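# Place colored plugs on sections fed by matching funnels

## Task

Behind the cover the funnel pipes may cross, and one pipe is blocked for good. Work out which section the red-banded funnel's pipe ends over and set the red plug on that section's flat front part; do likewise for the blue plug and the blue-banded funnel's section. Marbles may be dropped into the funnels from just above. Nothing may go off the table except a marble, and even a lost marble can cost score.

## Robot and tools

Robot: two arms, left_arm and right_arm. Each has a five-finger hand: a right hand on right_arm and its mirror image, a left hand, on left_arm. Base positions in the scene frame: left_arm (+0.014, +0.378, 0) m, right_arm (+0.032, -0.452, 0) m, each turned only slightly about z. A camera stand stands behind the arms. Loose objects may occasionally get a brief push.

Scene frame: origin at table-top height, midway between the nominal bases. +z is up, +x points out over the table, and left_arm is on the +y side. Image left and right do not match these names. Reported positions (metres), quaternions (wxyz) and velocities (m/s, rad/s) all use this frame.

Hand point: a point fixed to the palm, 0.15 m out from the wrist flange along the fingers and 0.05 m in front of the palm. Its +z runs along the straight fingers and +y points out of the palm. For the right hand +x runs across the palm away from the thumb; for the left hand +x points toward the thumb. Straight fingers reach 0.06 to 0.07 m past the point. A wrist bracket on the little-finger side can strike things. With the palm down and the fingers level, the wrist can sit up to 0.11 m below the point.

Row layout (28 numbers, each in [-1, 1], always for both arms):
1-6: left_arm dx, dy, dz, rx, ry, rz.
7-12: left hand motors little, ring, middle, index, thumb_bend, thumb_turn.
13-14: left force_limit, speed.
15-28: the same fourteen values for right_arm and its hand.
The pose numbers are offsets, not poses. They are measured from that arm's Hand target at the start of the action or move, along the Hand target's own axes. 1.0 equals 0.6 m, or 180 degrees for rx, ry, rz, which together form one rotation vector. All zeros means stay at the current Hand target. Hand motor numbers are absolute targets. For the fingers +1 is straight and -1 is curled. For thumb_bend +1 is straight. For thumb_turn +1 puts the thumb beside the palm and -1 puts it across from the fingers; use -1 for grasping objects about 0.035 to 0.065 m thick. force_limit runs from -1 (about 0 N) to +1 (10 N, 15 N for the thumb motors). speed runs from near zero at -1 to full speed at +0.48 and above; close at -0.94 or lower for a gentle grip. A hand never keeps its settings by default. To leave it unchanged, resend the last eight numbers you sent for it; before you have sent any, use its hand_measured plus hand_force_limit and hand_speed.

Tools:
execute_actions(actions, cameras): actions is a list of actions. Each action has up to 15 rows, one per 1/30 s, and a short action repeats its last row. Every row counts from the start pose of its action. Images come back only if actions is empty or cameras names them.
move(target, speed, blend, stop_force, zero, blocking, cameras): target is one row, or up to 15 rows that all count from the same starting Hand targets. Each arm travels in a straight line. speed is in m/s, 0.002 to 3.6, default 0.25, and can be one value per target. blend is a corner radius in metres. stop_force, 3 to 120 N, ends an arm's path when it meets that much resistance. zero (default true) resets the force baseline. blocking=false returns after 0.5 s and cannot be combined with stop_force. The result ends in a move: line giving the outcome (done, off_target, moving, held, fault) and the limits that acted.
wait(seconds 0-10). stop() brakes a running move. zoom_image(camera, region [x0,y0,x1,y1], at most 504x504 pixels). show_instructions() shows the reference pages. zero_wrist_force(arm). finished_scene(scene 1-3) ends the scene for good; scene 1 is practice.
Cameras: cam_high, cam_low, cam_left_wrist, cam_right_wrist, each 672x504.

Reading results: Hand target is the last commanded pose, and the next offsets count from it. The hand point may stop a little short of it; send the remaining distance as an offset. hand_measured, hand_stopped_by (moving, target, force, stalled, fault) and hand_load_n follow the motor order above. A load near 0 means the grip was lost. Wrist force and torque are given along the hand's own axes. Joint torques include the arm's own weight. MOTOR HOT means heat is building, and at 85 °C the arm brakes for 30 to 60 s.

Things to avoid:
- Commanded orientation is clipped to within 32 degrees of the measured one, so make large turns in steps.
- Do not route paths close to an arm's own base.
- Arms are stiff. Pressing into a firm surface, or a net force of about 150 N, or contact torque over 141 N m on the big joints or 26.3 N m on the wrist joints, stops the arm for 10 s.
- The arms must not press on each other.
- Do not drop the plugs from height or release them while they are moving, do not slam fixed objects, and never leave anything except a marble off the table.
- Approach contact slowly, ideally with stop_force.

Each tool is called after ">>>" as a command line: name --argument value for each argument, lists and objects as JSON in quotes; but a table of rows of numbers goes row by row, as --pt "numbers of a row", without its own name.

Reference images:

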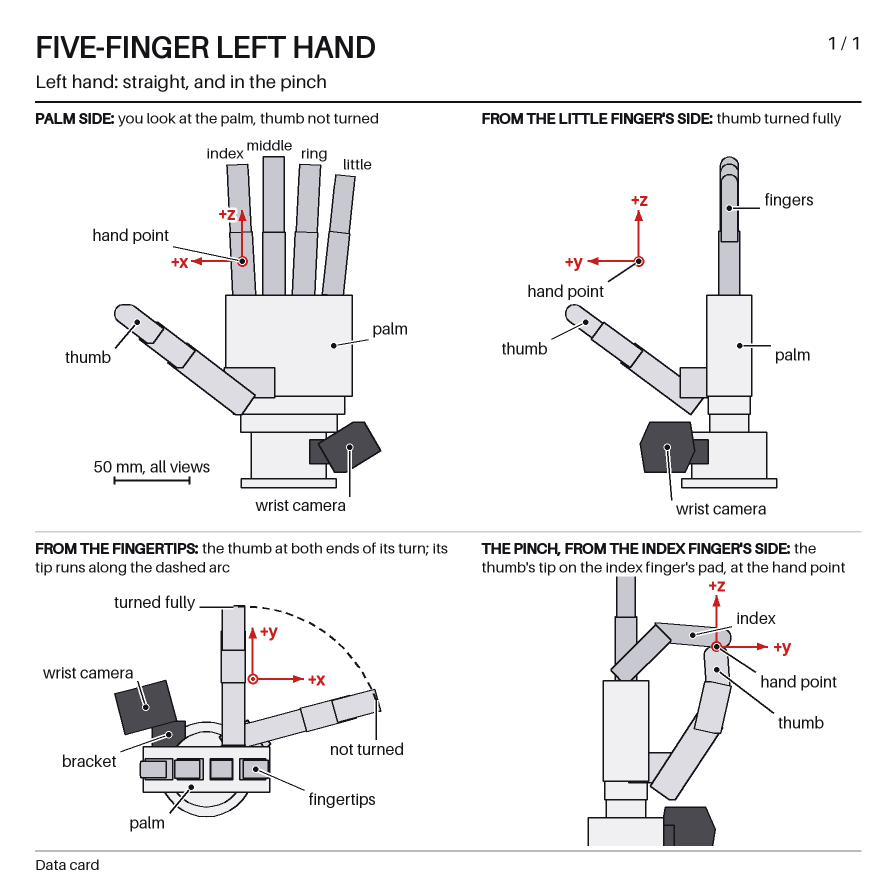

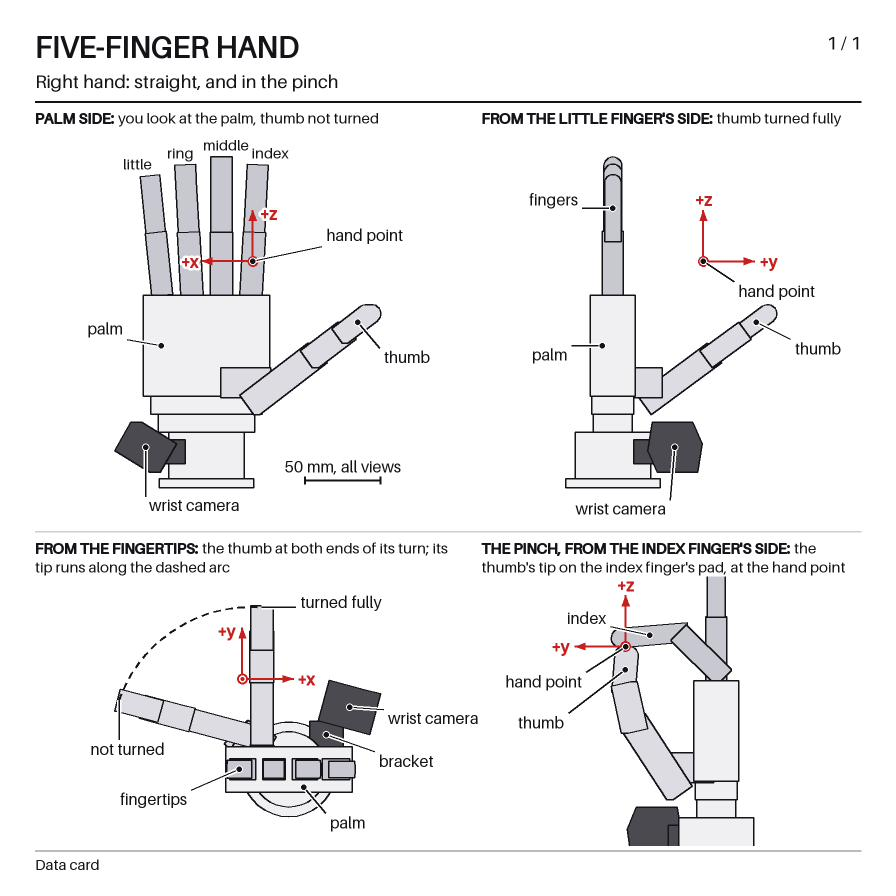

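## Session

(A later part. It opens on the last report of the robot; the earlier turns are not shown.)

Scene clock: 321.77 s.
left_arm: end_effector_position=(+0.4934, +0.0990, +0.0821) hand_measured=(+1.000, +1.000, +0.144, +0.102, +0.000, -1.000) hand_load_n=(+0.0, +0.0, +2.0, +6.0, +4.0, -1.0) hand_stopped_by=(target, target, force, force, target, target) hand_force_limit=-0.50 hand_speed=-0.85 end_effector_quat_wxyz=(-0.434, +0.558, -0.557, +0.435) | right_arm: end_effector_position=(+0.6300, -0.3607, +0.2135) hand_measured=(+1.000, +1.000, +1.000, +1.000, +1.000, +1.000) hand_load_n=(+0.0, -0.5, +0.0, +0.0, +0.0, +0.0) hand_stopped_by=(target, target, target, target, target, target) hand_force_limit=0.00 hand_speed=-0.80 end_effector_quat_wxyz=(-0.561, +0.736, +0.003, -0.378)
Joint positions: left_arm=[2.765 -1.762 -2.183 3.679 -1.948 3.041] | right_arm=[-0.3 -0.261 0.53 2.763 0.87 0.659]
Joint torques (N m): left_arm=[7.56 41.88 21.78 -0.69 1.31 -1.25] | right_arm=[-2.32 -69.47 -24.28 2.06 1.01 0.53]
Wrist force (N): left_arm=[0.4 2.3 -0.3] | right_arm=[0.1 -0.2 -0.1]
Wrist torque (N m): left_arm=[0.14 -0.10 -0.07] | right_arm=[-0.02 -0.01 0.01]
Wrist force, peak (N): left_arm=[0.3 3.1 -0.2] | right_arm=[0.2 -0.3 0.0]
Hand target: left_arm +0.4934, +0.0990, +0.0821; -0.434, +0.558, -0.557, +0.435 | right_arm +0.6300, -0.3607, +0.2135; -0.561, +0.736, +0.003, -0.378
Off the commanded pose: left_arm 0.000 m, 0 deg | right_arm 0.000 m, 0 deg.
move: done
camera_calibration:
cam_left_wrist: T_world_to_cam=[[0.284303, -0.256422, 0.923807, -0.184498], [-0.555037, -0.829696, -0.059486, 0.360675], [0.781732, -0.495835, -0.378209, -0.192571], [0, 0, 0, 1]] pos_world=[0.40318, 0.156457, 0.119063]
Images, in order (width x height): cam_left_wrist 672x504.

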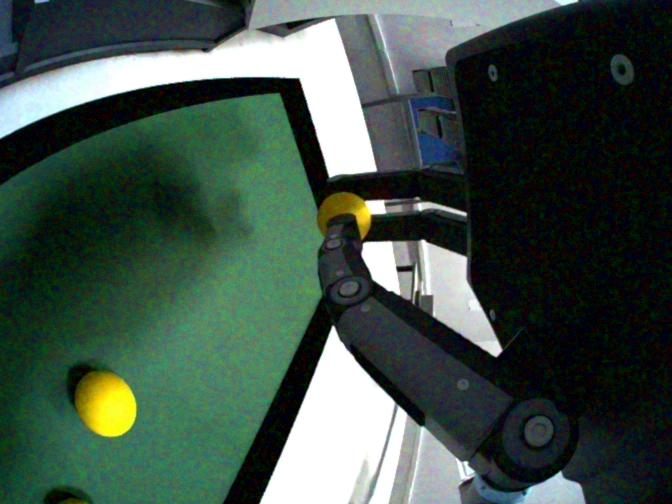

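>>> move --pt "0 -0.5951 -0.1484 0 0 0 1 1 -0.15 -0.15 0.0 -1 -0.5 -0.85 0 0 0 0 0 0 1 1 1 1 1 1 0 -0.8" --pt "-0.3967 -0.6825 0.202 0 0 0 1 1 -0.15 -0.15 0.0 -1 -0.5 -0.85 0 0 0 0 0 0 1 1 1 1 1 1 0 -0.8" --pt "-0.3967 -0.5612 0.2322 0 0 0 1 1 -0.15 -0.15 0.0 -1 -0.5 -0.85 0 0 0 0 0 0 1 1 1 1 1 1 0 -0.8" --cameras '["cam_left_wrist", "cam_high"]' --speed '[0.35,0.35,0.12]' --blend '[0.05,0.02,0]'

>>> zoom_image --camera "cam_high" --region '[420, 200, 670, 420]'

Scene clock: 332.43 s.
left_arm: end_effector_position=(+0.7106, +0.3374, +0.3744) hand_measured=(+1.000, +1.000, +0.144, +0.102, +0.002, -1.000) hand_load_n=(+0.0, +0.0, +2.0, +6.0, +4.5, -1.0) hand_stopped_by=(target, target, force, force, target, target) hand_force_limit=-0.50 hand_speed=-0.85 end_effector_quat_wxyz=(-0.434, +0.558, -0.557, +0.435) | right_arm: end_effector_position=(+0.6300, -0.3607, +0.2135) hand_measured=(+1.000, +1.000, +1.000, +1.000, +1.000, +1.000) hand_load_n=(+0.0, +0.0, +0.0, +0.0, +0.0, +0.0) hand_stopped_by=(target, target, target, target, target, target) hand_force_limit=0.00 hand_speed=-0.80 end_effector_quat_wxyz=(-0.561, +0.736, +0.003, -0.378)
Joint positions: left_arm=[3.424 -1.767 -1.347 2.859 -1.31 3.207] | right_arm=[-0.3 -0.261 0.53 2.763 0.87 0.659]
Joint torques (N m): left_arm=[7.95 48.18 15.27 2.14 1.45 -1.44] | right_arm=[-2.12 -70.12 -24.67 2.01 1.06 0.67]
Wrist force (N): left_arm=[-0.2 2.5 -0.4] | right_arm=[0.0 -0.1 -0.1]
Wrist torque (N m): left_arm=[0.20 -0.03 -0.08] | right_arm=[0.00 0.00 0.00]
Wrist force, peak (N): left_arm=[0.3 4.4 0.3] | right_arm=[0.3 -0.2 0.0]
Hand target: left_arm +0.7106, +0.3374, +0.3744; -0.434, +0.558, -0.557, +0.435 | right_arm +0.6300, -0.3607, +0.2135; -0.561, +0.736, +0.003, -0.378
Off the commanded pose: left_arm 0.000 m, 0 deg | right_arm 0.000 m, 0 deg.
move: done
camera_calibration:
cam_left_wrist: T_world_to_cam=[[0.284354, -0.256346, 0.923812, -0.455303], [-0.555011, -0.829719, -0.059401, 0.69638], [0.781732, -0.495835, -0.378209, -0.133568], [0, 0, 0, 1]] pos_world=[0.620381, 0.394857, 0.411463]
Images, in order (width x height): cam_high 672x504, cam_left_wrist 672x504.

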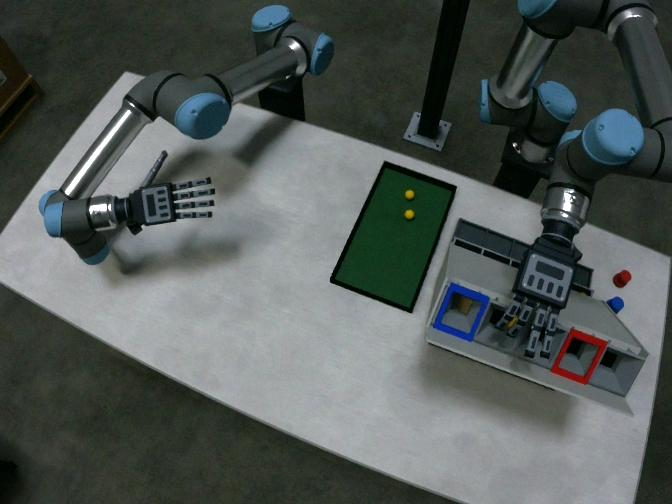

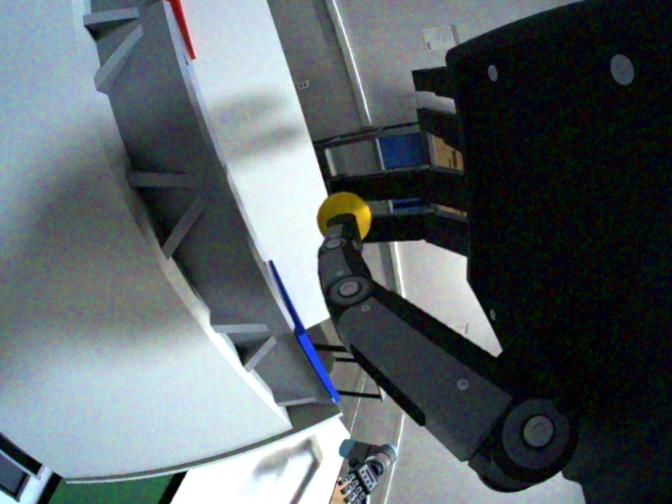

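Scaled by 2.016.

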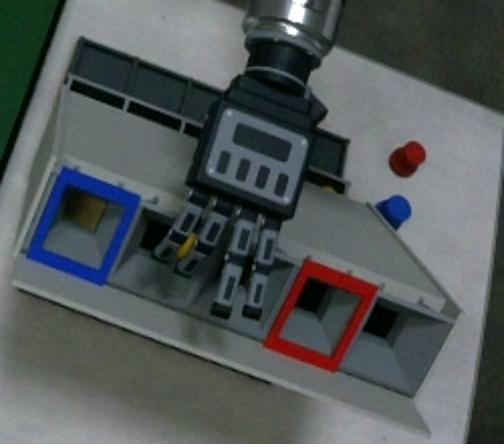

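>>> move --pt "0 0 0 0 0 0 1 1 0.6 0.6 0.0 -1 -0.5 0.3 0 0 0 0 0 0 1 1 1 1 1 1 0 -0.8" --pt "0 -0.1294 -0.0323 0 0 0 1 1 0.6 0.6 0.0 -1 -0.5 0.3 0 0 0 0 0 0 1 1 1 1 1 1 0 -0.8" --pt "0.4 -0.0164 -0.3476 0 0 0 1 1 0.6 0.6 0.0 -1 -0.5 0.3 0 0 0 0 0 0 1 1 1 1 1 1 0 -0.8" --pt "0.4007 0.5431 -0.4258 -0.0333 0 0 1 1 0.6 0.6 0.0 -1 -0.5 0.3 0 0 0 0 0 0 1 1 1 1 1 1 0 -0.8" --cameras '["cam_left_wrist", "cam_high"]' --speed '[0.1,0.2,0.35,0.35]' --blend '[0,0.03,0.08,0]'

>>> zoom_image --camera "cam_high" --region '[420, 200, 670, 420]'

>>> zoom_image --camera "cam_left_wrist" --region '[0, 0, 400, 400]'

Scene clock: 349.37 s.
left_arm: end_effector_position=(+0.3834, +0.0966, +0.1210) hand_measured=(+1.000, +1.000, +0.600, +0.600, +0.000, -1.000) hand_load_n=(+0.0, +0.0, +0.0, +0.0, +0.5, +0.0) hand_stopped_by=(target, target, target, target, target, target) hand_force_limit=-0.50 hand_speed=0.30 end_effector_quat_wxyz=(-0.405, +0.580, -0.579, +0.405) | right_arm: end_effector_position=(+0.6300, -0.3607, +0.2135) hand_measured=(+1.000, +1.000, +1.000, +1.000, +1.000, +1.000) hand_load_n=(+0.0, +0.0, +0.0, +0.0, +0.0, -0.5) hand_stopped_by=(target, target, target, target, target, target) hand_force_limit=0.00 hand_speed=-0.80 end_effector_quat_wxyz=(-0.561, +0.736, +0.003, -0.378)
Joint positions: left_arm=[2.611 -1.536 -2.238 3.371 -2.078 2.935] | right_arm=[-0.3 -0.261 0.53 2.763 0.87 0.659]
Joint torques (N m): left_arm=[-8.46 2.43 11.22 1.83 -2.19 -1.44] | right_arm=[-2.56 -69.92 -24.85 2.04 1.19 0.69]
Wrist force (N): left_arm=[0.0 1.9 0.1] | right_arm=[0.2 -0.3 0.1]
Wrist torque (N m): left_arm=[0.12 -0.04 -0.02] | right_arm=[-0.05 -0.04 0.01]
Wrist force, peak (N): left_arm=[0.0 4.0 -0.2] | right_arm=[0.4 -0.2 -0.1]
Hand target: left_arm +0.3834, +0.0966, +0.1210; -0.405, +0.580, -0.579, +0.405 | right_arm +0.6300, -0.3607, +0.2135; -0.561, +0.736, +0.003, -0.378
Off the commanded pose: left_arm 0.000 m, 0 deg | right_arm 0.000 m, 0 deg.
move: done
camera_calibration:
cam_left_wrist: T_world_to_cam=[[0.37922, -0.256387, 0.889077, -0.221977], [-0.55835, -0.829605, -0.00108239, 0.294099], [0.73786, -0.496006, -0.457757, -0.0665661], [0, 0, 0, 1]] pos_world=[0.297505, 0.154057, 0.167202]
Images, in order (width x height): cam_high 672x504, cam_left_wrist 672x504.

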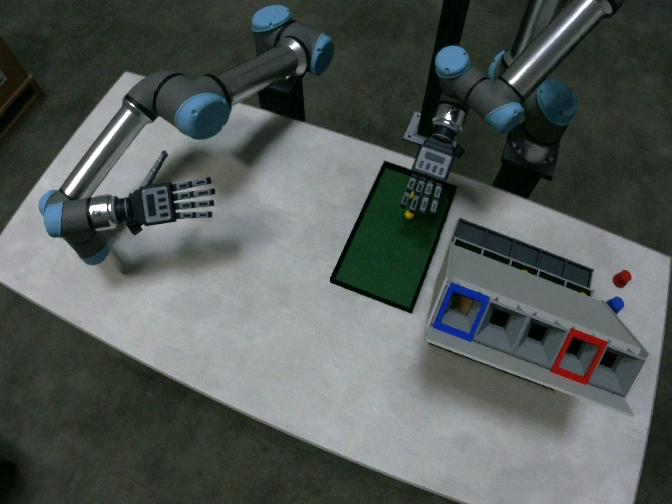

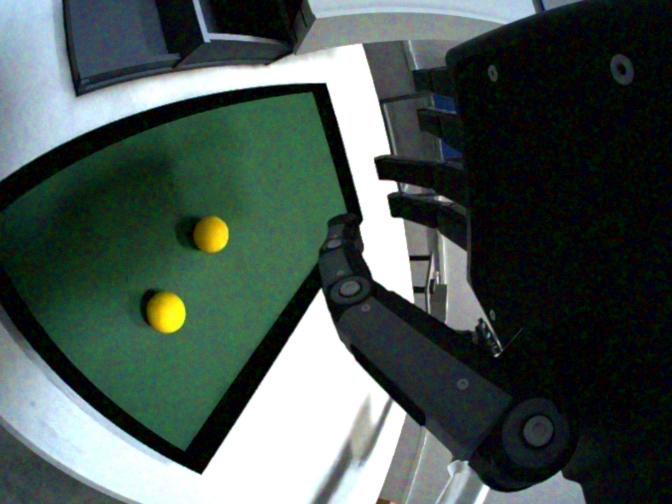

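Scaled by 2.016.

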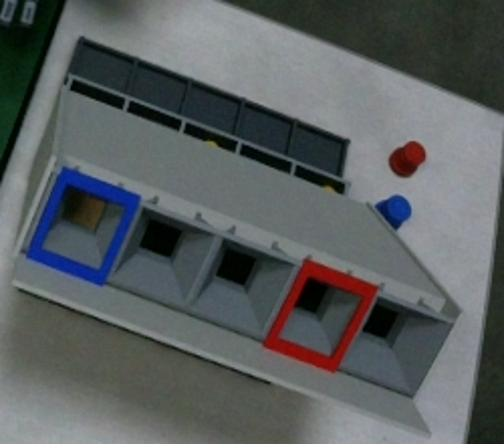

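Scaled by 1.260 from the camera's 672x504 image, which has a finer 960x720 frame.

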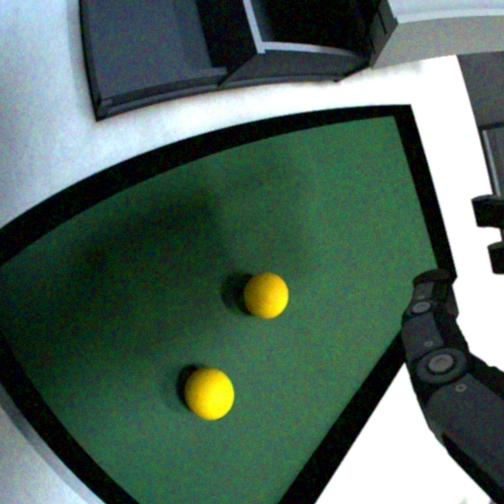

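>>> move --pt "0 0.155 0.0564 0 0 0 1 1 0.6 0.6 0.0 -1 -0.5 0.3 0 0 0 0 0 0 1 1 1 1 1 1 0 -0.8" --pt "0 0.155 0.0564 0 0 0 1 1 -0.15 -0.15 0.0 -1 -0.5 -0.85 0 0 0 0 0 0 1 1 1 1 1 1 0 -0.8" --pt "0 0.055 0.02 0 0 0 1 1 -0.15 -0.15 0.0 -1 -0.5 -0.85 0 0 0 0 0 0 1 1 1 1 1 1 0 -0.8" --cameras '["cam_left_wrist"]' --speed '[0.12,0.1,0.1]'

Scene clock: 359.47 s.
left_arm: end_effector_position=(+0.3833, +0.0966, +0.0858) hand_measured=(+1.000, +1.000, +0.144, +0.116, +0.000, -1.000) hand_load_n=(+0.0, +0.0, +2.0, +5.0, +3.5, -0.5) hand_stopped_by=(target, target, force, force, target, target) hand_force_limit=-0.50 hand_speed=-0.85 end_effector_quat_wxyz=(-0.405, +0.580, -0.579, +0.405) | right_arm: end_effector_position=(+0.6300, -0.3607, +0.2135) hand_measured=(+1.000, +1.000, +1.000, +1.000, +1.000, +1.000) hand_load_n=(+0.0, +0.0, +0.0, +0.0, +0.0, -0.5) hand_stopped_by=(target, target, target, target, target, target) hand_force_limit=0.00 hand_speed=-0.80 end_effector_quat_wxyz=(-0.561, +0.736, +0.003, -0.378)
Joint positions: left_arm=[2.611 -1.605 -2.286 3.487 -2.078 2.935] | right_arm=[-0.3 -0.261 0.53 2.763 0.87 0.659]
Joint torques (N m): left_arm=[8.57 33.58 22.89 -1.41 1.05 -1.51] | right_arm=[-2.94 -70.35 -25.89 1.98 1.15 0.7]
Wrist force (N): left_arm=[-0.2 1.9 0.2] | right_arm=[-0.1 0.1 0.0]
Wrist torque (N m): left_arm=[0.08 -0.02 -0.03] | right_arm=[0.01 0.01 0.00]
Wrist force, peak (N): left_arm=[0.4 2.5 0.4] | right_arm=[0.2 -0.3 0.0]
Hand target: left_arm +0.3833, +0.0966, +0.0859; -0.405, +0.580, -0.579, +0.405 | right_arm +0.6300, -0.3607, +0.2135; -0.561, +0.736, +0.003, -0.378
Off the commanded pose: left_arm 0.000 m, 0 deg | right_arm 0.000 m, 0 deg.
move: done
camera_calibration:
cam_left_wrist: T_world_to_cam=[[0.379239, -0.2564, 0.889065, -0.190646], [-0.558289, -0.829646, -0.00112066, 0.293998], [0.737896, -0.49593, -0.45778, -0.082625], [0, 0, 0, 1]] pos_world=[0.297405, 0.154057, 0.132002]
Images, in order (width x height): cam_left_wrist 672x504.

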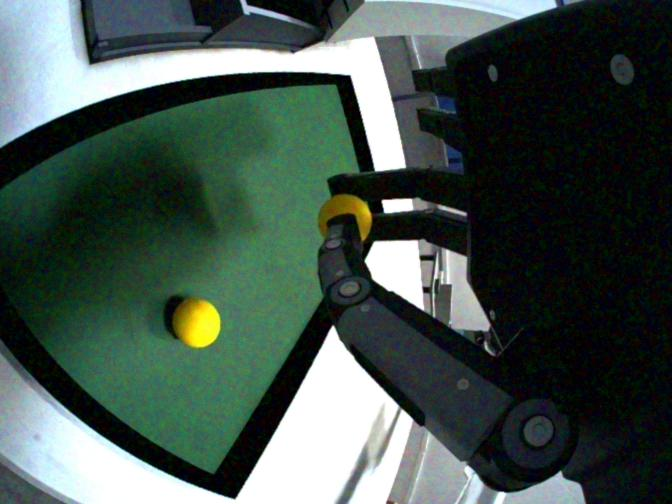

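>>> move --pt "0 -0.5701 -0.2075 0 0 0 1 1 -0.15 -0.15 0.0 -1 -0.5 -0.85 0 0 0 0 0 0 1 1 1 1 1 1 0 -0.8" --pt "-0.5257 -0.7563 0.3042 0 0 0 1 1 -0.15 -0.15 0.0 -1 -0.5 -0.85 0 0 0 0 0 0 1 1 1 1 1 1 0 -0.8" --pt "-0.5257 -0.6388 0.347 0 0 0 1 1 -0.15 -0.15 0.0 -1 -0.5 -0.85 0 0 0 0 0 0 1 1 1 1 1 1 0 -0.8" --pt "-0.5257 -0.6388 0.347 0 0 0 1 1 0.6 0.6 0.0 -1 -0.5 0.3 0 0 0 0 0 0 1 1 1 1 1 1 0 -0.8" --pt "-0.5257 -0.7563 0.3042 0 0 0 1 1 0.6 0.6 0.0 -1 -0.5 0.3 0 0 0 0 0 0 1 1 1 1 1 1 0 -0.8" --cameras '["cam_left_wrist", "cam_high"]' --speed '[0.35,0.35,0.12,0.1,0.2]' --blend '[0.05,0.02,0,0,0]'

>>> zoom_image --camera "cam_high" --region '[420, 200, 670, 420]'

Scene clock: 370.83 s.
left_arm: end_effector_position=(+0.7107, +0.4125, +0.4488) hand_measured=(+1.000, +1.000, +0.600, +0.600, +0.000, -1.000) hand_load_n=(-0.5, +0.5, +0.0, +0.0, +0.0, +0.0) hand_stopped_by=(target, target, target, target, target, target) hand_force_limit=-0.50 hand_speed=0.30 end_effector_quat_wxyz=(-0.405, +0.580, -0.579, +0.405) | right_arm: end_effector_position=(+0.6300, -0.3607, +0.2135) hand_measured=(+1.000, +1.000, +1.000, +1.000, +1.000, +1.000) hand_load_n=(+0.0, +0.0, +0.0, +0.0, +0.0, +0.0) hand_stopped_by=(target, target, target, target, target, target) hand_force_limit=0.00 hand_speed=-0.80 end_effector_quat_wxyz=(-0.561, +0.736, +0.003, -0.378)
Joint positions: left_arm=[3.568 -1.885 -0.953 2.458 -1.184 3.29] | right_arm=[-0.3 -0.261 0.53 2.763 0.87 0.659]
Joint torques (N m): left_arm=[-9.1 23.21 26.85 -0.97 -1.57 1.66] | right_arm=[-3.8 -70.14 -25.98 2 1.32 0.84]
Wrist force (N): left_arm=[-0.4 1.4 0.0] | right_arm=[-0.1 0.0 0.0]
Wrist torque (N m): left_arm=[0.04 0.04 -0.05] | right_arm=[0.00 0.01 0.00]
Wrist force, peak (N): left_arm=[0.0 3.7 0.7] | right_arm=[0.2 -0.4 0.3]
Hand target: left_arm +0.7107, +0.4125, +0.4488; -0.405, +0.580, -0.579, +0.405 | right_arm +0.6300, -0.3607, +0.2135; -0.561, +0.736, +0.003, -0.378
Off the commanded pose: left_arm 0.000 m, 0 deg | right_arm 0.000 m, 0 deg.
move: done
camera_calibration:
cam_left_wrist: T_world_to_cam=[[0.379174, -0.256356, 0.889106, -0.556542], [-0.558289, -0.829646, -0.00112082, 0.739274], [0.73793, -0.495953, -0.457701, -0.00142336], [0, 0, 0, 1]] pos_world=[0.624805, 0.469957, 0.495002]
Images, in order (width x height): cam_high 672x504, cam_left_wrist 672x504.

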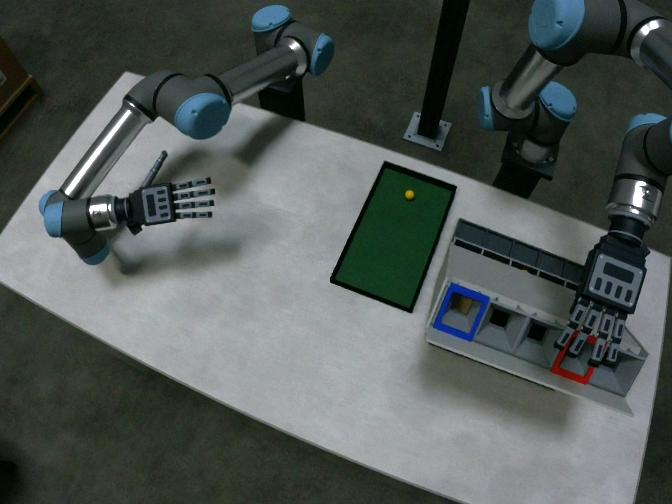

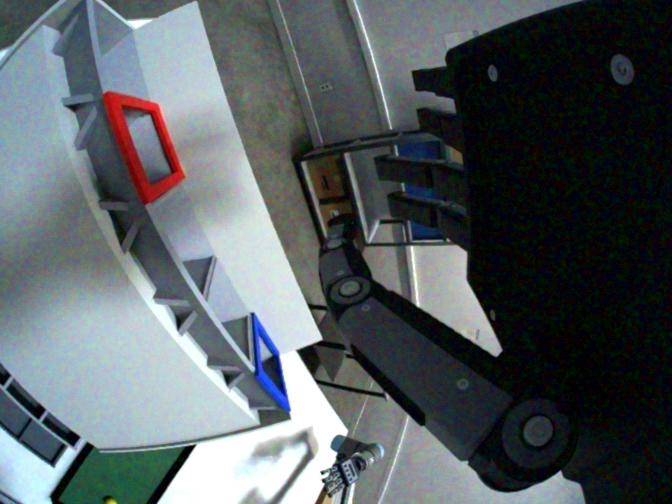

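Scaled by 2.016.

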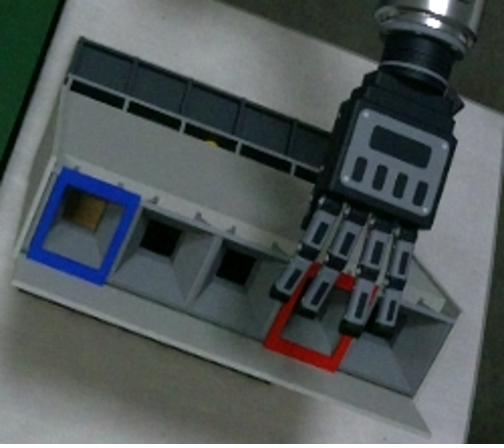

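>>> move --pt "0.5167 0.1425 -0.3915 0 0 0 1 1 0.6 0.6 0.0 -1 -0.5 0.3 0 0 0 0 0 0 1 1 1 1 1 1 0 -0.8" --pt "0.5575 0.734 -0.4142 0 0 0 1 1 0.6 0.6 0.0 -1 -0.5 0.3 0 0 0 0 0 0 1 1 1 1 1 1 0 -0.8" --cameras '["cam_left_wrist", "cam_high"]' --speed '[0.35,0.35]' --blend '[0.08,0]'

>>> zoom_image --camera "cam_high" --region '[420, 200, 670, 420]'

Scene clock: 379.37 s.
left_arm: end_effector_position=(+0.3259, +0.0776, +0.1212) hand_measured=(+1.000, +1.000, +0.600, +0.600, +0.000, -1.000) hand_load_n=(+0.0, +0.0, +0.0, +0.0, +0.5, +0.0) hand_stopped_by=(target, target, target, target, target, target) hand_force_limit=-0.50 hand_speed=0.30 end_effector_quat_wxyz=(-0.405, +0.580, -0.579, +0.405) | right_arm: end_effector_position=(+0.6300, -0.3607, +0.2135) hand_measured=(+1.000, +1.000, +1.000, +1.000, +1.000, +1.000) hand_load_n=(+0.0, +0.0, +0.0, +0.0, +0.0, +0.0) hand_stopped_by=(target, target, target, target, target, target) hand_force_limit=0.00 hand_speed=-0.80 end_effector_quat_wxyz=(-0.561, +0.736, +0.003, -0.378)
Joint positions: left_arm=[2.418 -1.53 -2.251 3.322 -2.253 2.838] | right_arm=[-0.3 -0.261 0.53 2.763 0.87 0.659]
Joint torques (N m): left_arm=[-7.46 2.16 10.66 1.61 -2.13 -1.39] | right_arm=[-4.12 -69.64 -26.33 1.93 1.41 0.75]
Wrist force (N): left_arm=[0.1 2.1 0.0] | right_arm=[0.0 -0.1 -0.1]
Wrist torque (N m): left_arm=[0.16 -0.04 -0.01] | right_arm=[-0.01 0.00 0.00]
Wrist force, peak (N): left_arm=[-0.3 4.1 -0.4] | right_arm=[0.2 -0.2 -0.2]
Hand target: left_arm +0.3259, +0.0775, +0.1212; -0.405, +0.580, -0.579, +0.405 | right_arm +0.6300, -0.3607, +0.2135; -0.561, +0.736, +0.003, -0.378
Off the commanded pose: left_arm 0.000 m, 0 deg | right_arm 0.000 m, 0 deg.
move: done
camera_calibration:
cam_left_wrist: T_world_to_cam=[[0.37922, -0.256387, 0.889077, -0.205285], [-0.55835, -0.829605, -0.00108239, 0.246204], [0.73786, -0.496006, -0.457757, -0.0335951], [0, 0, 0, 1]] pos_world=[0.240105, 0.134957, 0.167402]
Images, in order (width x height): cam_high 672x504, cam_left_wrist 672x504.

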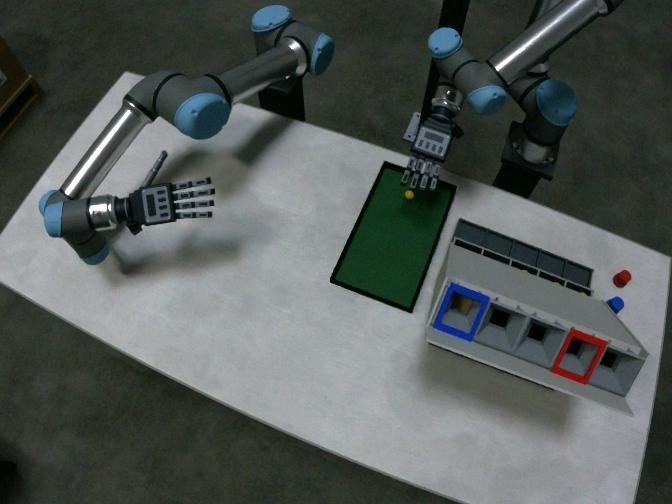

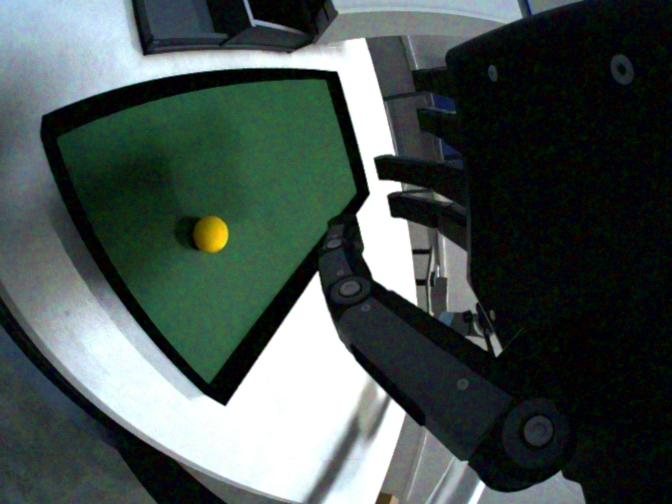

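Scaled by 2.016.

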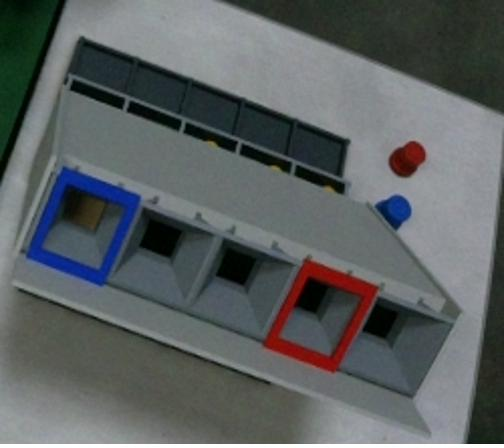

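>>> move --pt "0 0.155 0.0564 0 0 0 1 1 0.6 0.6 0.0 -1 -0.5 0.3 0 0 0 0 0 0 1 1 1 1 1 1 0 -0.8" --pt "0 0.155 0.0564 0 0 0 1 1 -0.15 -0.15 0.0 -1 -0.5 -0.85 0 0 0 0 0 0 1 1 1 1 1 1 0 -0.8" --pt "0 0.055 0.02 0 0 0 1 1 -0.15 -0.15 0.0 -1 -0.5 -0.85 0 0 0 0 0 0 1 1 1 1 1 1 0 -0.8" --cameras '["cam_left_wrist"]' --speed '[0.12,0.1,0.1]'

Scene clock: 387.23 s.
left_arm: end_effector_position=(+0.3258, +0.0775, +0.0860) hand_measured=(+1.000, +1.000, +0.144, +0.116, +0.000, -1.000) hand_load_n=(+0.0, +0.0, +1.5, +3.5, +3.0, +0.0) hand_stopped_by=(target, target, force, force, target, target) hand_force_limit=-0.50 hand_speed=-0.85 end_effector_quat_wxyz=(-0.405, +0.580, -0.579, +0.405) | right_arm: end_effector_position=(+0.6300, -0.3607, +0.2135) hand_measured=(+1.000, +1.000, +1.000, +1.000, +1.000, +1.000) hand_load_n=(+0.0, +0.0, +0.0, +0.0, +0.0, +0.0) hand_stopped_by=(target, target, target, target, target, target) hand_force_limit=0.00 hand_speed=-0.80 end_effector_quat_wxyz=(-0.561, +0.736, +0.003, -0.378)
Joint positions: left_arm=[2.418 -1.6 -2.299 3.44 -2.254 2.838] | right_arm=[-0.3 -0.261 0.53 2.763 0.87 0.659]
Joint torques (N m): left_arm=[7.58 33.91 22.22 -1.45 0.9 -1.52] | right_arm=[-3.73 -70.73 -26.21 1.95 1.51 0.99]
Wrist force (N): left_arm=[0.2 2.1 0.5] | right_arm=[-0.1 -0.1 0.0]
Wrist torque (N m): left_arm=[0.08 -0.04 0.04] | right_arm=[-0.02 0.01 -0.01]
Wrist force, peak (N): left_arm=[0.1 3.0 0.4] | right_arm=[0.2 -0.3 -0.2]
Hand target: left_arm +0.3258, +0.0775, +0.0860; -0.405, +0.580, -0.579, +0.405 | right_arm +0.6300, -0.3607, +0.2135; -0.561, +0.736, +0.003, -0.378
Off the commanded pose: left_arm 0.000 m, 0 deg | right_arm 0.000 m, 0 deg.
move: done
camera_calibration:
cam_left_wrist: T_world_to_cam=[[0.379239, -0.2564, 0.889065, -0.173952], [-0.558289, -0.829646, -0.00112066, 0.246107], [0.737896, -0.49593, -0.45778, -0.0496504], [0, 0, 0, 1]] pos_world=[0.240005, 0.134957, 0.132202]
Images, in order (width x height): cam_left_wrist 672x504.

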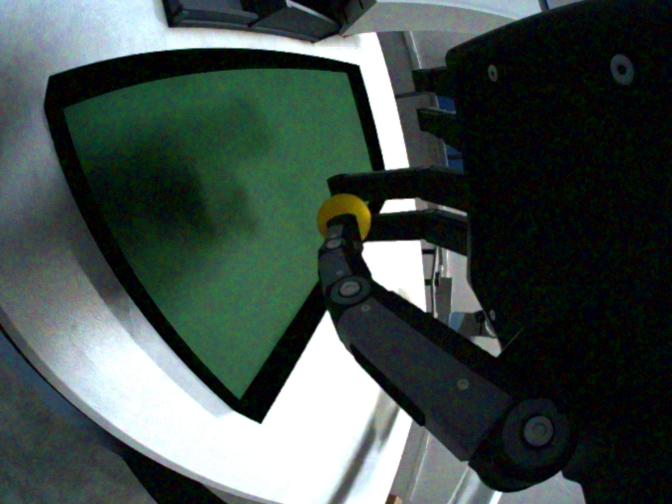

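>>> move --pt "0 -0.5701 -0.2075 0 0 0 1 1 -0.15 -0.15 0.0 -1 -0.5 -0.85 0 0 0 0 0 0 1 1 1 1 1 1 0 -0.8" --pt "-0.8092 -0.7891 0.3942 0 0 0 1 1 -0.15 -0.15 0.0 -1 -0.5 -0.85 0 0 0 0 0 0 1 1 1 1 1 1 0 -0.8" --pt "-0.8092 -0.6716 0.437 0 0 0 1 1 -0.15 -0.15 0.0 -1 -0.5 -0.85 0 0 0 0 0 0 1 1 1 1 1 1 0 -0.8" --pt "-0.8092 -0.6716 0.437 0 0 0 1 1 0.6 0.6 0.0 -1 -0.5 0.3 0 0 0 0 0 0 1 1 1 1 1 1 0 -0.8" --pt "-0.8092 -0.7891 0.3942 0 0 0 1 1 0.6 0.6 0.0 -1 -0.5 0.3 0 0 0 0 0 0 1 1 1 1 1 1 0 -0.8" --cameras '["cam_left_wrist", "cam_high"]' --speed '[0.35,0.35,0.12,0.1,0.2]' --blend '[0.05,0.02,0,0,0]'

>>> zoom_image --camera "cam_high" --region '[420, 200, 670, 420]'

Scene clock: 398.13 s.
left_arm: end_effector_position=(+0.7107, +0.5635, +0.4487) hand_measured=(+1.000, +1.000, +0.600, +0.600, +0.000, -1.000) hand_load_n=(+0.0, +0.0, +0.0, +0.0, +0.0, +0.0) hand_stopped_by=(target, target, target, target, target, target) hand_force_limit=-0.50 hand_speed=0.30 end_effector_quat_wxyz=(-0.405, +0.580, -0.579, +0.405) | right_arm: end_effector_position=(+0.6300, -0.3607, +0.2135) hand_measured=(+1.000, +1.000, +1.000, +1.000, +1.000, +1.000) hand_load_n=(+0.0, +0.0, +0.0, +0.0, +0.0, +0.0) hand_stopped_by=(target, target, target, target, target, target) hand_force_limit=0.00 hand_speed=-0.80 end_effector_quat_wxyz=(-0.561, +0.736, +0.003, -0.378)
Joint positions: left_arm=[3.832 -2.027 -0.756 2.345 -0.941 3.41] | right_arm=[-0.3 -0.261 0.53 2.763 0.87 0.659]
Joint torques (N m): left_arm=[-8.61 28.76 25.78 -1.27 1.2 1.65] | right_arm=[-4.2 -70.04 -25.8 1.91 1.6 1]
Wrist force (N): left_arm=[0.2 1.5 -0.5] | right_arm=[-0.1 0.0 0.0]
Wrist torque (N m): left_arm=[0.10 -0.07 -0.03] | right_arm=[0.00 0.01 0.00]
Wrist force, peak (N): left_arm=[-0.4 3.9 0.9] | right_arm=[0.2 -0.2 -0.3]
Hand target: left_arm +0.7107, +0.5635, +0.4487; -0.405, +0.580, -0.579, +0.405 | right_arm +0.6300, -0.3607, +0.2135; -0.561, +0.736, +0.003, -0.378
Off the commanded pose: left_arm 0.000 m, 0 deg | right_arm 0.000 m, 0 deg.
move: done
camera_calibration:
cam_left_wrist: T_world_to_cam=[[0.379145, -0.256399, 0.889105, -0.517699], [-0.558308, -0.829633, -0.0011662, 0.864577], [0.73793, -0.495953, -0.457701, 0.0734199], [0, 0, 0, 1]] pos_world=[0.624805, 0.620957, 0.494902]
Images, in order (width x height): cam_high 672x504, cam_left_wrist 672x504.

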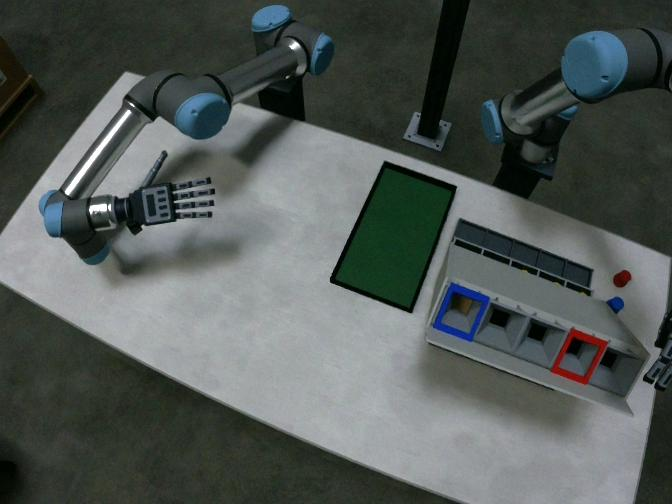

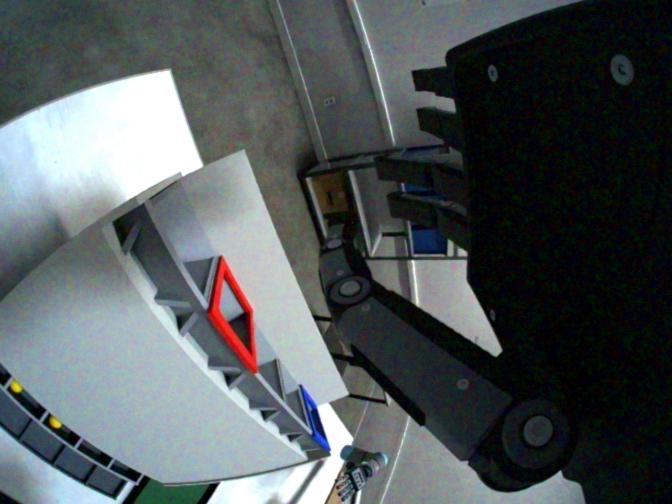

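Scaled by 2.016.

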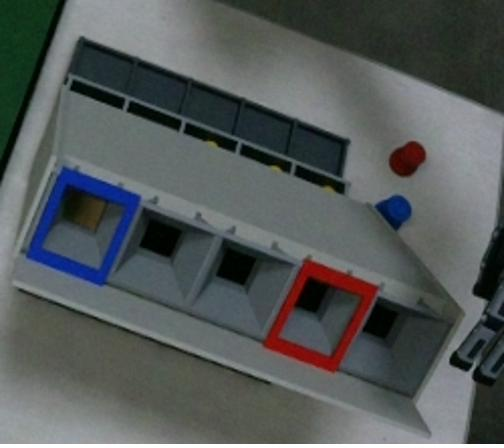

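>>> move --target '[-0.095,0.45,-0.5102,-0.139,0,0,1,1,0.6,0.6,0.0,-1,-0.5,0.3,0,0,0,0,0,0,1,1,1,1,1,1,0,-0.8]' --cameras '["cam_left_wrist", "cam_high", "cam_low"]' --speed 0.35

>>> zoom_image --camera "cam_high" --region '[420, 200, 670, 420]'

>>> zoom_image --camera "cam_left_wrist" --region '[100, 100, 400, 400]'

Scene clock: 407.70 s.
left_arm: end_effector_position=(+0.3304, +0.6203, +0.3003) hand_measured=(+1.000, +1.000, +0.600, +0.600, +0.000, -1.000) hand_load_n=(+0.0, +0.0, +0.0, +0.0, +0.0, +0.0) hand_stopped_by=(target, target, target, target, target, target) hand_force_limit=-0.50 hand_speed=0.30 end_effector_quat_wxyz=(-0.269, +0.654, -0.653, +0.270) | right_arm: end_effector_position=(+0.6300, -0.3607, +0.2135) hand_measured=(+1.000, +1.000, +1.000, +1.000, +1.000, +1.000) hand_load_n=(+0.0, -0.5, +0.0, +0.0, +0.0, +0.0) hand_stopped_by=(target, target, target, target, target, target) hand_force_limit=0.00 hand_speed=-0.80 end_effector_quat_wxyz=(-0.561, +0.736, +0.003, -0.378)
Joint positions: left_arm=[4.554 -1.596 -1.675 1.868 -0.802 4.472] | right_arm=[-0.3 -0.261 0.53 2.763 0.87 0.659]
Joint torques (N m): left_arm=[8.5 36.24 12.55 -3.48 2.51 1.59] | right_arm=[-4.47 -70.03 -25.59 1.93 1.75 1.03]
Wrist force (N): left_arm=[0.6 1.0 0.2] | right_arm=[0.0 0.0 0.1]
Wrist torque (N m): left_arm=[0.01 -0.14 -0.02] | right_arm=[-0.01 -0.01 0.01]
Wrist force, peak (N): left_arm=[0.1 2.8 -0.1] | right_arm=[0.2 -0.3 -0.2]
Hand target: left_arm +0.3304, +0.6203, +0.3003; -0.269, +0.654, -0.653, +0.270 | right_arm +0.6300, -0.3607, +0.2135; -0.561, +0.736, +0.003, -0.378
Off the commanded pose: left_arm 0.000 m, 0 deg | right_arm 0.000 m, 0 deg.
move: done
camera_calibration:
cam_left_wrist: T_world_to_cam=[[0.719475, -0.256711, 0.645333, -0.266092], [-0.506873, -0.82931, 0.235211, 0.61104], [0.4748, -0.496331, -0.726788, 0.482185], [0, 0, 0, 1]] pos_world=[0.272225, 0.677756, 0.378441]
Images, in order (width x height): cam_high 672x504, cam_low 672x504, cam_left_wrist 672x504.

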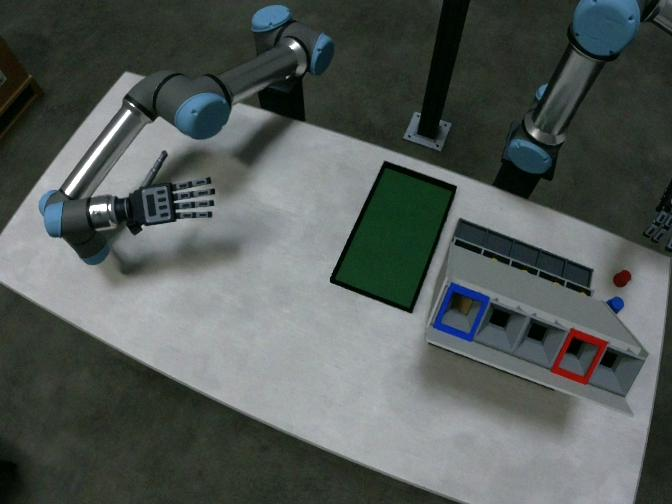

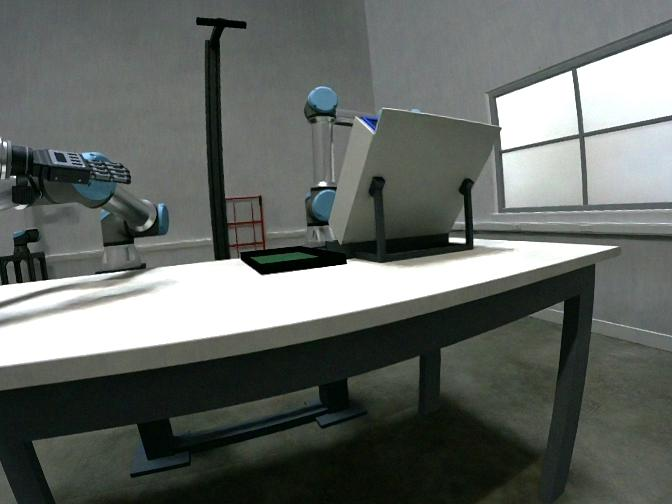

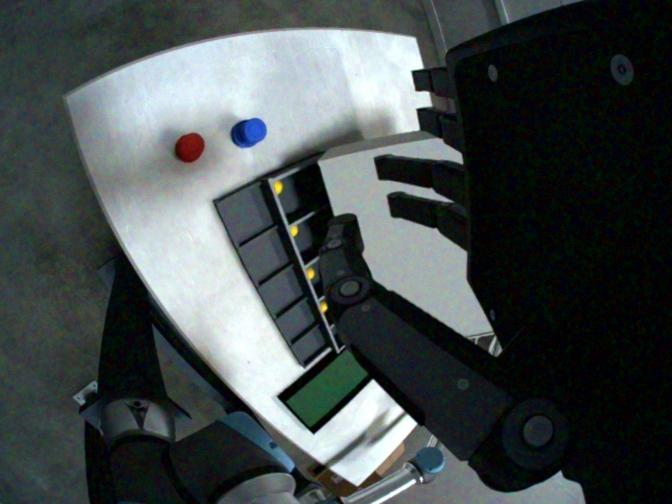

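Scaled by 2.016.

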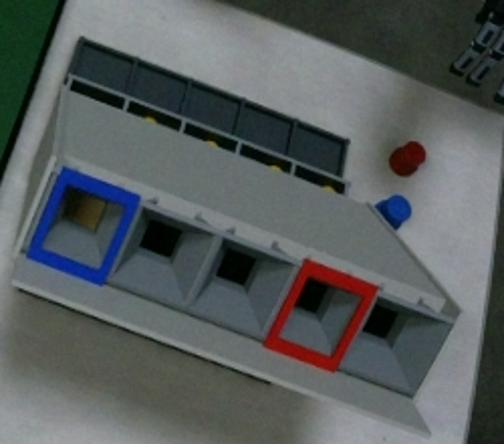

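Scaled by 1.680 from the camera's 672x504 image, which has a finer 960x720 frame.

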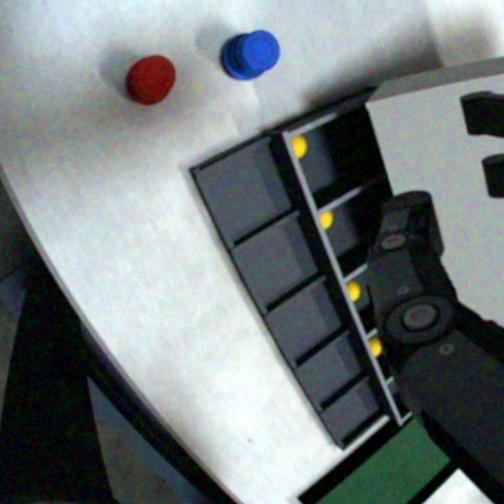

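>>> move --target '[-0.0945,0.2023,0.2227,0.079,-0.1989,-0.1526,1,1,0.7,0.7,0.0,-1,-0.5,0.3,0,0,0,0,0,0,1,1,1,1,1,1,0,-0.8]' --cameras '["cam_left_wrist", "cam_high"]' --speed 0.3

>>> zoom_image --camera "cam_left_wrist" --region '[150, 100, 450, 400]'

Scene clock: 453.70 s.
left_arm: end_effector_position=(+0.3387, +0.6768, +0.1199) hand_measured=(+1.000, +1.000, +0.700, +0.700, +0.000, -1.000) hand_load_n=(+0.0, +0.0, +0.0, +0.0, +0.0, +0.0) hand_stopped_by=(target, target, target, target, target, target) hand_force_limit=-0.50 hand_speed=0.30 end_effector_quat_wxyz=(-0.461, +0.801, -0.332, +0.191) | right_arm: end_effector_position=(+0.6300, -0.3607, +0.2135) hand_measured=(+1.000, +1.000, +1.000, +1.000, +1.000, +1.000) hand_load_n=(+0.0, +0.0, +0.5, +0.0, +0.0, +0.0) hand_stopped_by=(target, target, target, target, target, target) hand_force_limit=0.00 hand_speed=-0.80 end_effector_quat_wxyz=(-0.561, +0.736, +0.003, -0.378)
Joint positions: left_arm=[4.538 -1.43 -2.259 3.077 -1.063 3.471] | right_arm=[-0.3 -0.261 0.53 2.763 0.87 0.659]
Joint torques (N m): left_arm=[-9.21 -0.94 10.4 1.32 -1.28 -1.44] | right_arm=[-4.91 -70.25 -25.42 1.95 1.78 1.01]
Wrist force (N): left_arm=[-0.1 1.3 0.0] | right_arm=[0.1 -0.2 0.0]
Wrist torque (N m): left_arm=[0.06 0.02 0.06] | right_arm=[-0.03 -0.02 0.01]
Wrist force, peak (N): left_arm=[0.4 2.3 0.3] | right_arm=[0.0 -0.4 0.0]
Hand target: left_arm +0.3387, +0.6768, +0.1199; -0.461, +0.801, -0.332, +0.191 | right_arm +0.6300, -0.3607, +0.2135; -0.561, +0.736, +0.003, -0.378
Off the commanded pose: left_arm 0.000 m, 0 deg | right_arm 0.000 m, 0 deg.
move: done
camera_calibration:
cam_left_wrist: T_world_to_cam=[[0.556046, 0.191003, 0.808907, -0.408349], [0.197621, -0.975709, 0.0945433, 0.581852], [0.807316, 0.107286, -0.580285, -0.16347], [0, 0, 0, 1]] pos_world=[0.244046, 0.663252, 0.180447]
Images, in order (width x height): cam_high 672x504, cam_left_wrist 672x504.

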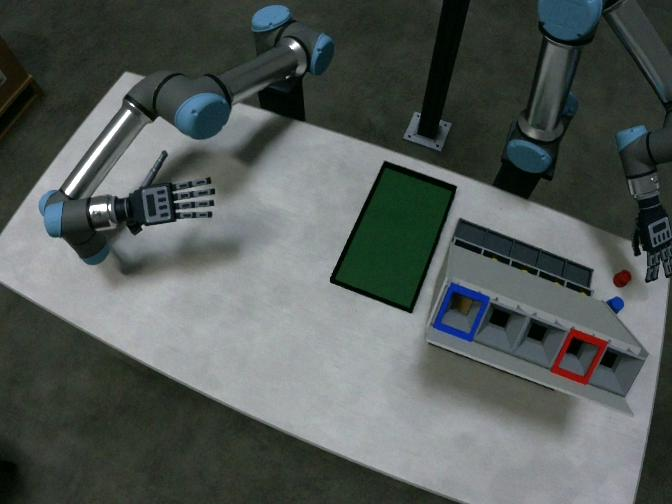

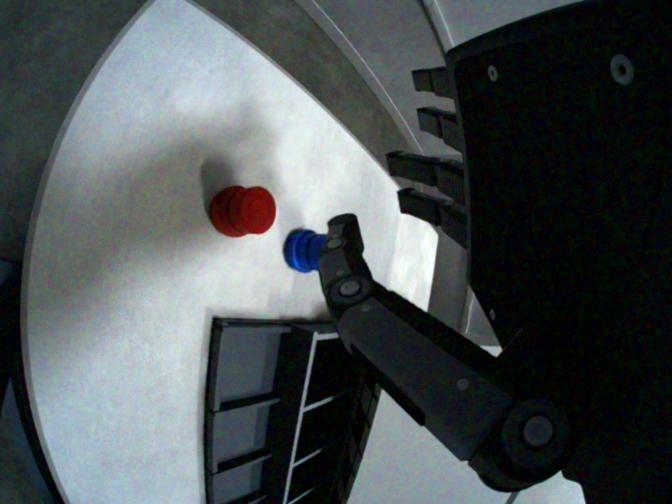

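Scaled by 1.680 from the camera's 672x504 image, which has a finer 960x720 frame.

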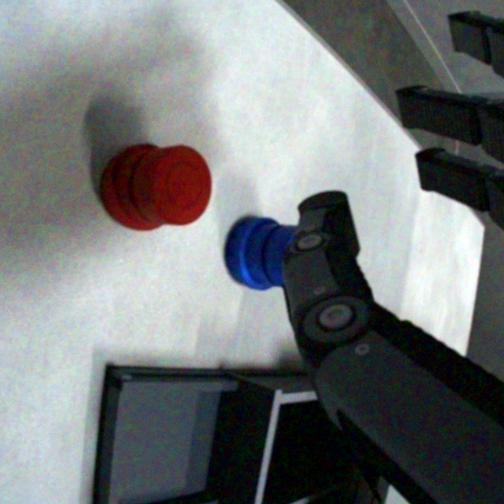

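>>> move --target '[-0.0008,0.0942,0.0698,0.0833,0,0,1,1,0.7,0.7,0.0,-1,-0.5,0.3,0,0,0,0,0,0,1,1,1,1,1,1,0,-0.8]' --cameras '["cam_left_wrist"]' --speed 0.15

>>> zoom_image --camera "cam_left_wrist" --region '[150, 100, 450, 400]'

Scene clock: 469.70 s.
left_arm: end_effector_position=(+0.3438, +0.6827, +0.0500) hand_measured=(+1.000, +1.000, +0.700, +0.700, +0.000, -1.000) hand_load_n=(+0.0, +0.0, +0.0, +0.0, +0.0, +0.0) hand_stopped_by=(target, target, target, target, target, target) hand_force_limit=-0.50 hand_speed=0.30 end_effector_quat_wxyz=(-0.562, +0.734, -0.304, +0.232) | right_arm: end_effector_position=(+0.6300, -0.3607, +0.2135) hand_measured=(+1.000, +1.000, +1.000, +1.000, +1.000, +1.000) hand_load_n=(+0.0, +0.0, +0.0, +0.0, +0.0, -0.5) hand_stopped_by=(target, target, target, target, target, target) hand_force_limit=0.00 hand_speed=-0.80 end_effector_quat_wxyz=(-0.561, +0.736, +0.003, -0.378)
Joint positions: left_arm=[4.636 -1.538 -2.557 3.756 -0.904 3.357] | right_arm=[-0.3 -0.261 0.53 2.763 0.87 0.659]
Joint torques (N m): left_arm=[8.03 -1.88 6.21 1.8 1.84 -1.49] | right_arm=[-4.65 -69.9 -26.33 2.03 1.61 1.06]
Wrist force (N): left_arm=[0.2 1.9 -0.3] | right_arm=[0.2 0.1 0.2]
Wrist torque (N m): left_arm=[0.14 -0.09 0.02] | right_arm=[0.00 -0.03 0.02]
Wrist force, peak (N): left_arm=[0.5 2.6 -0.3] | right_arm=[0.0 -0.4 -0.1]
Hand target: left_arm +0.3439, +0.6827, +0.0500; -0.562, +0.734, -0.304, +0.232 | right_arm +0.6300, -0.3607, +0.2135; -0.561, +0.736, +0.003, -0.378
Off the commanded pose: left_arm 0.000 m, 0 deg | right_arm 0.000 m, 0 deg.
move: done
camera_calibration:
cam_left_wrist: T_world_to_cam=[[0.395461, 0.0302507, 0.917984, -0.196328], [0.193426, -0.979786, -0.0510393, 0.604678], [0.897885, 0.197746, -0.393319, -0.311094], [0, 0, 0, 1]] pos_world=[0.240006, 0.659912, 0.0887297]
Images, in order (width x height): cam_left_wrist 672x504.

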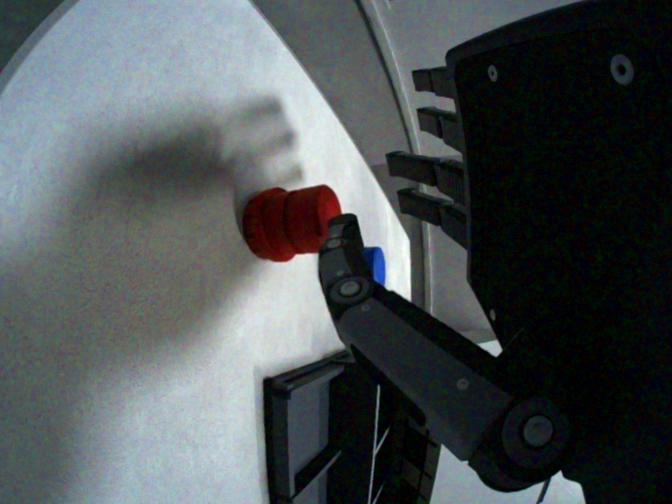

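Scaled by 1.680 from the camera's 672x504 image, which has a finer 960x720 frame.

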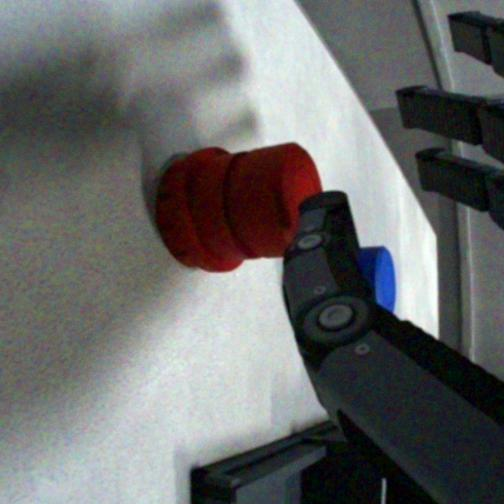

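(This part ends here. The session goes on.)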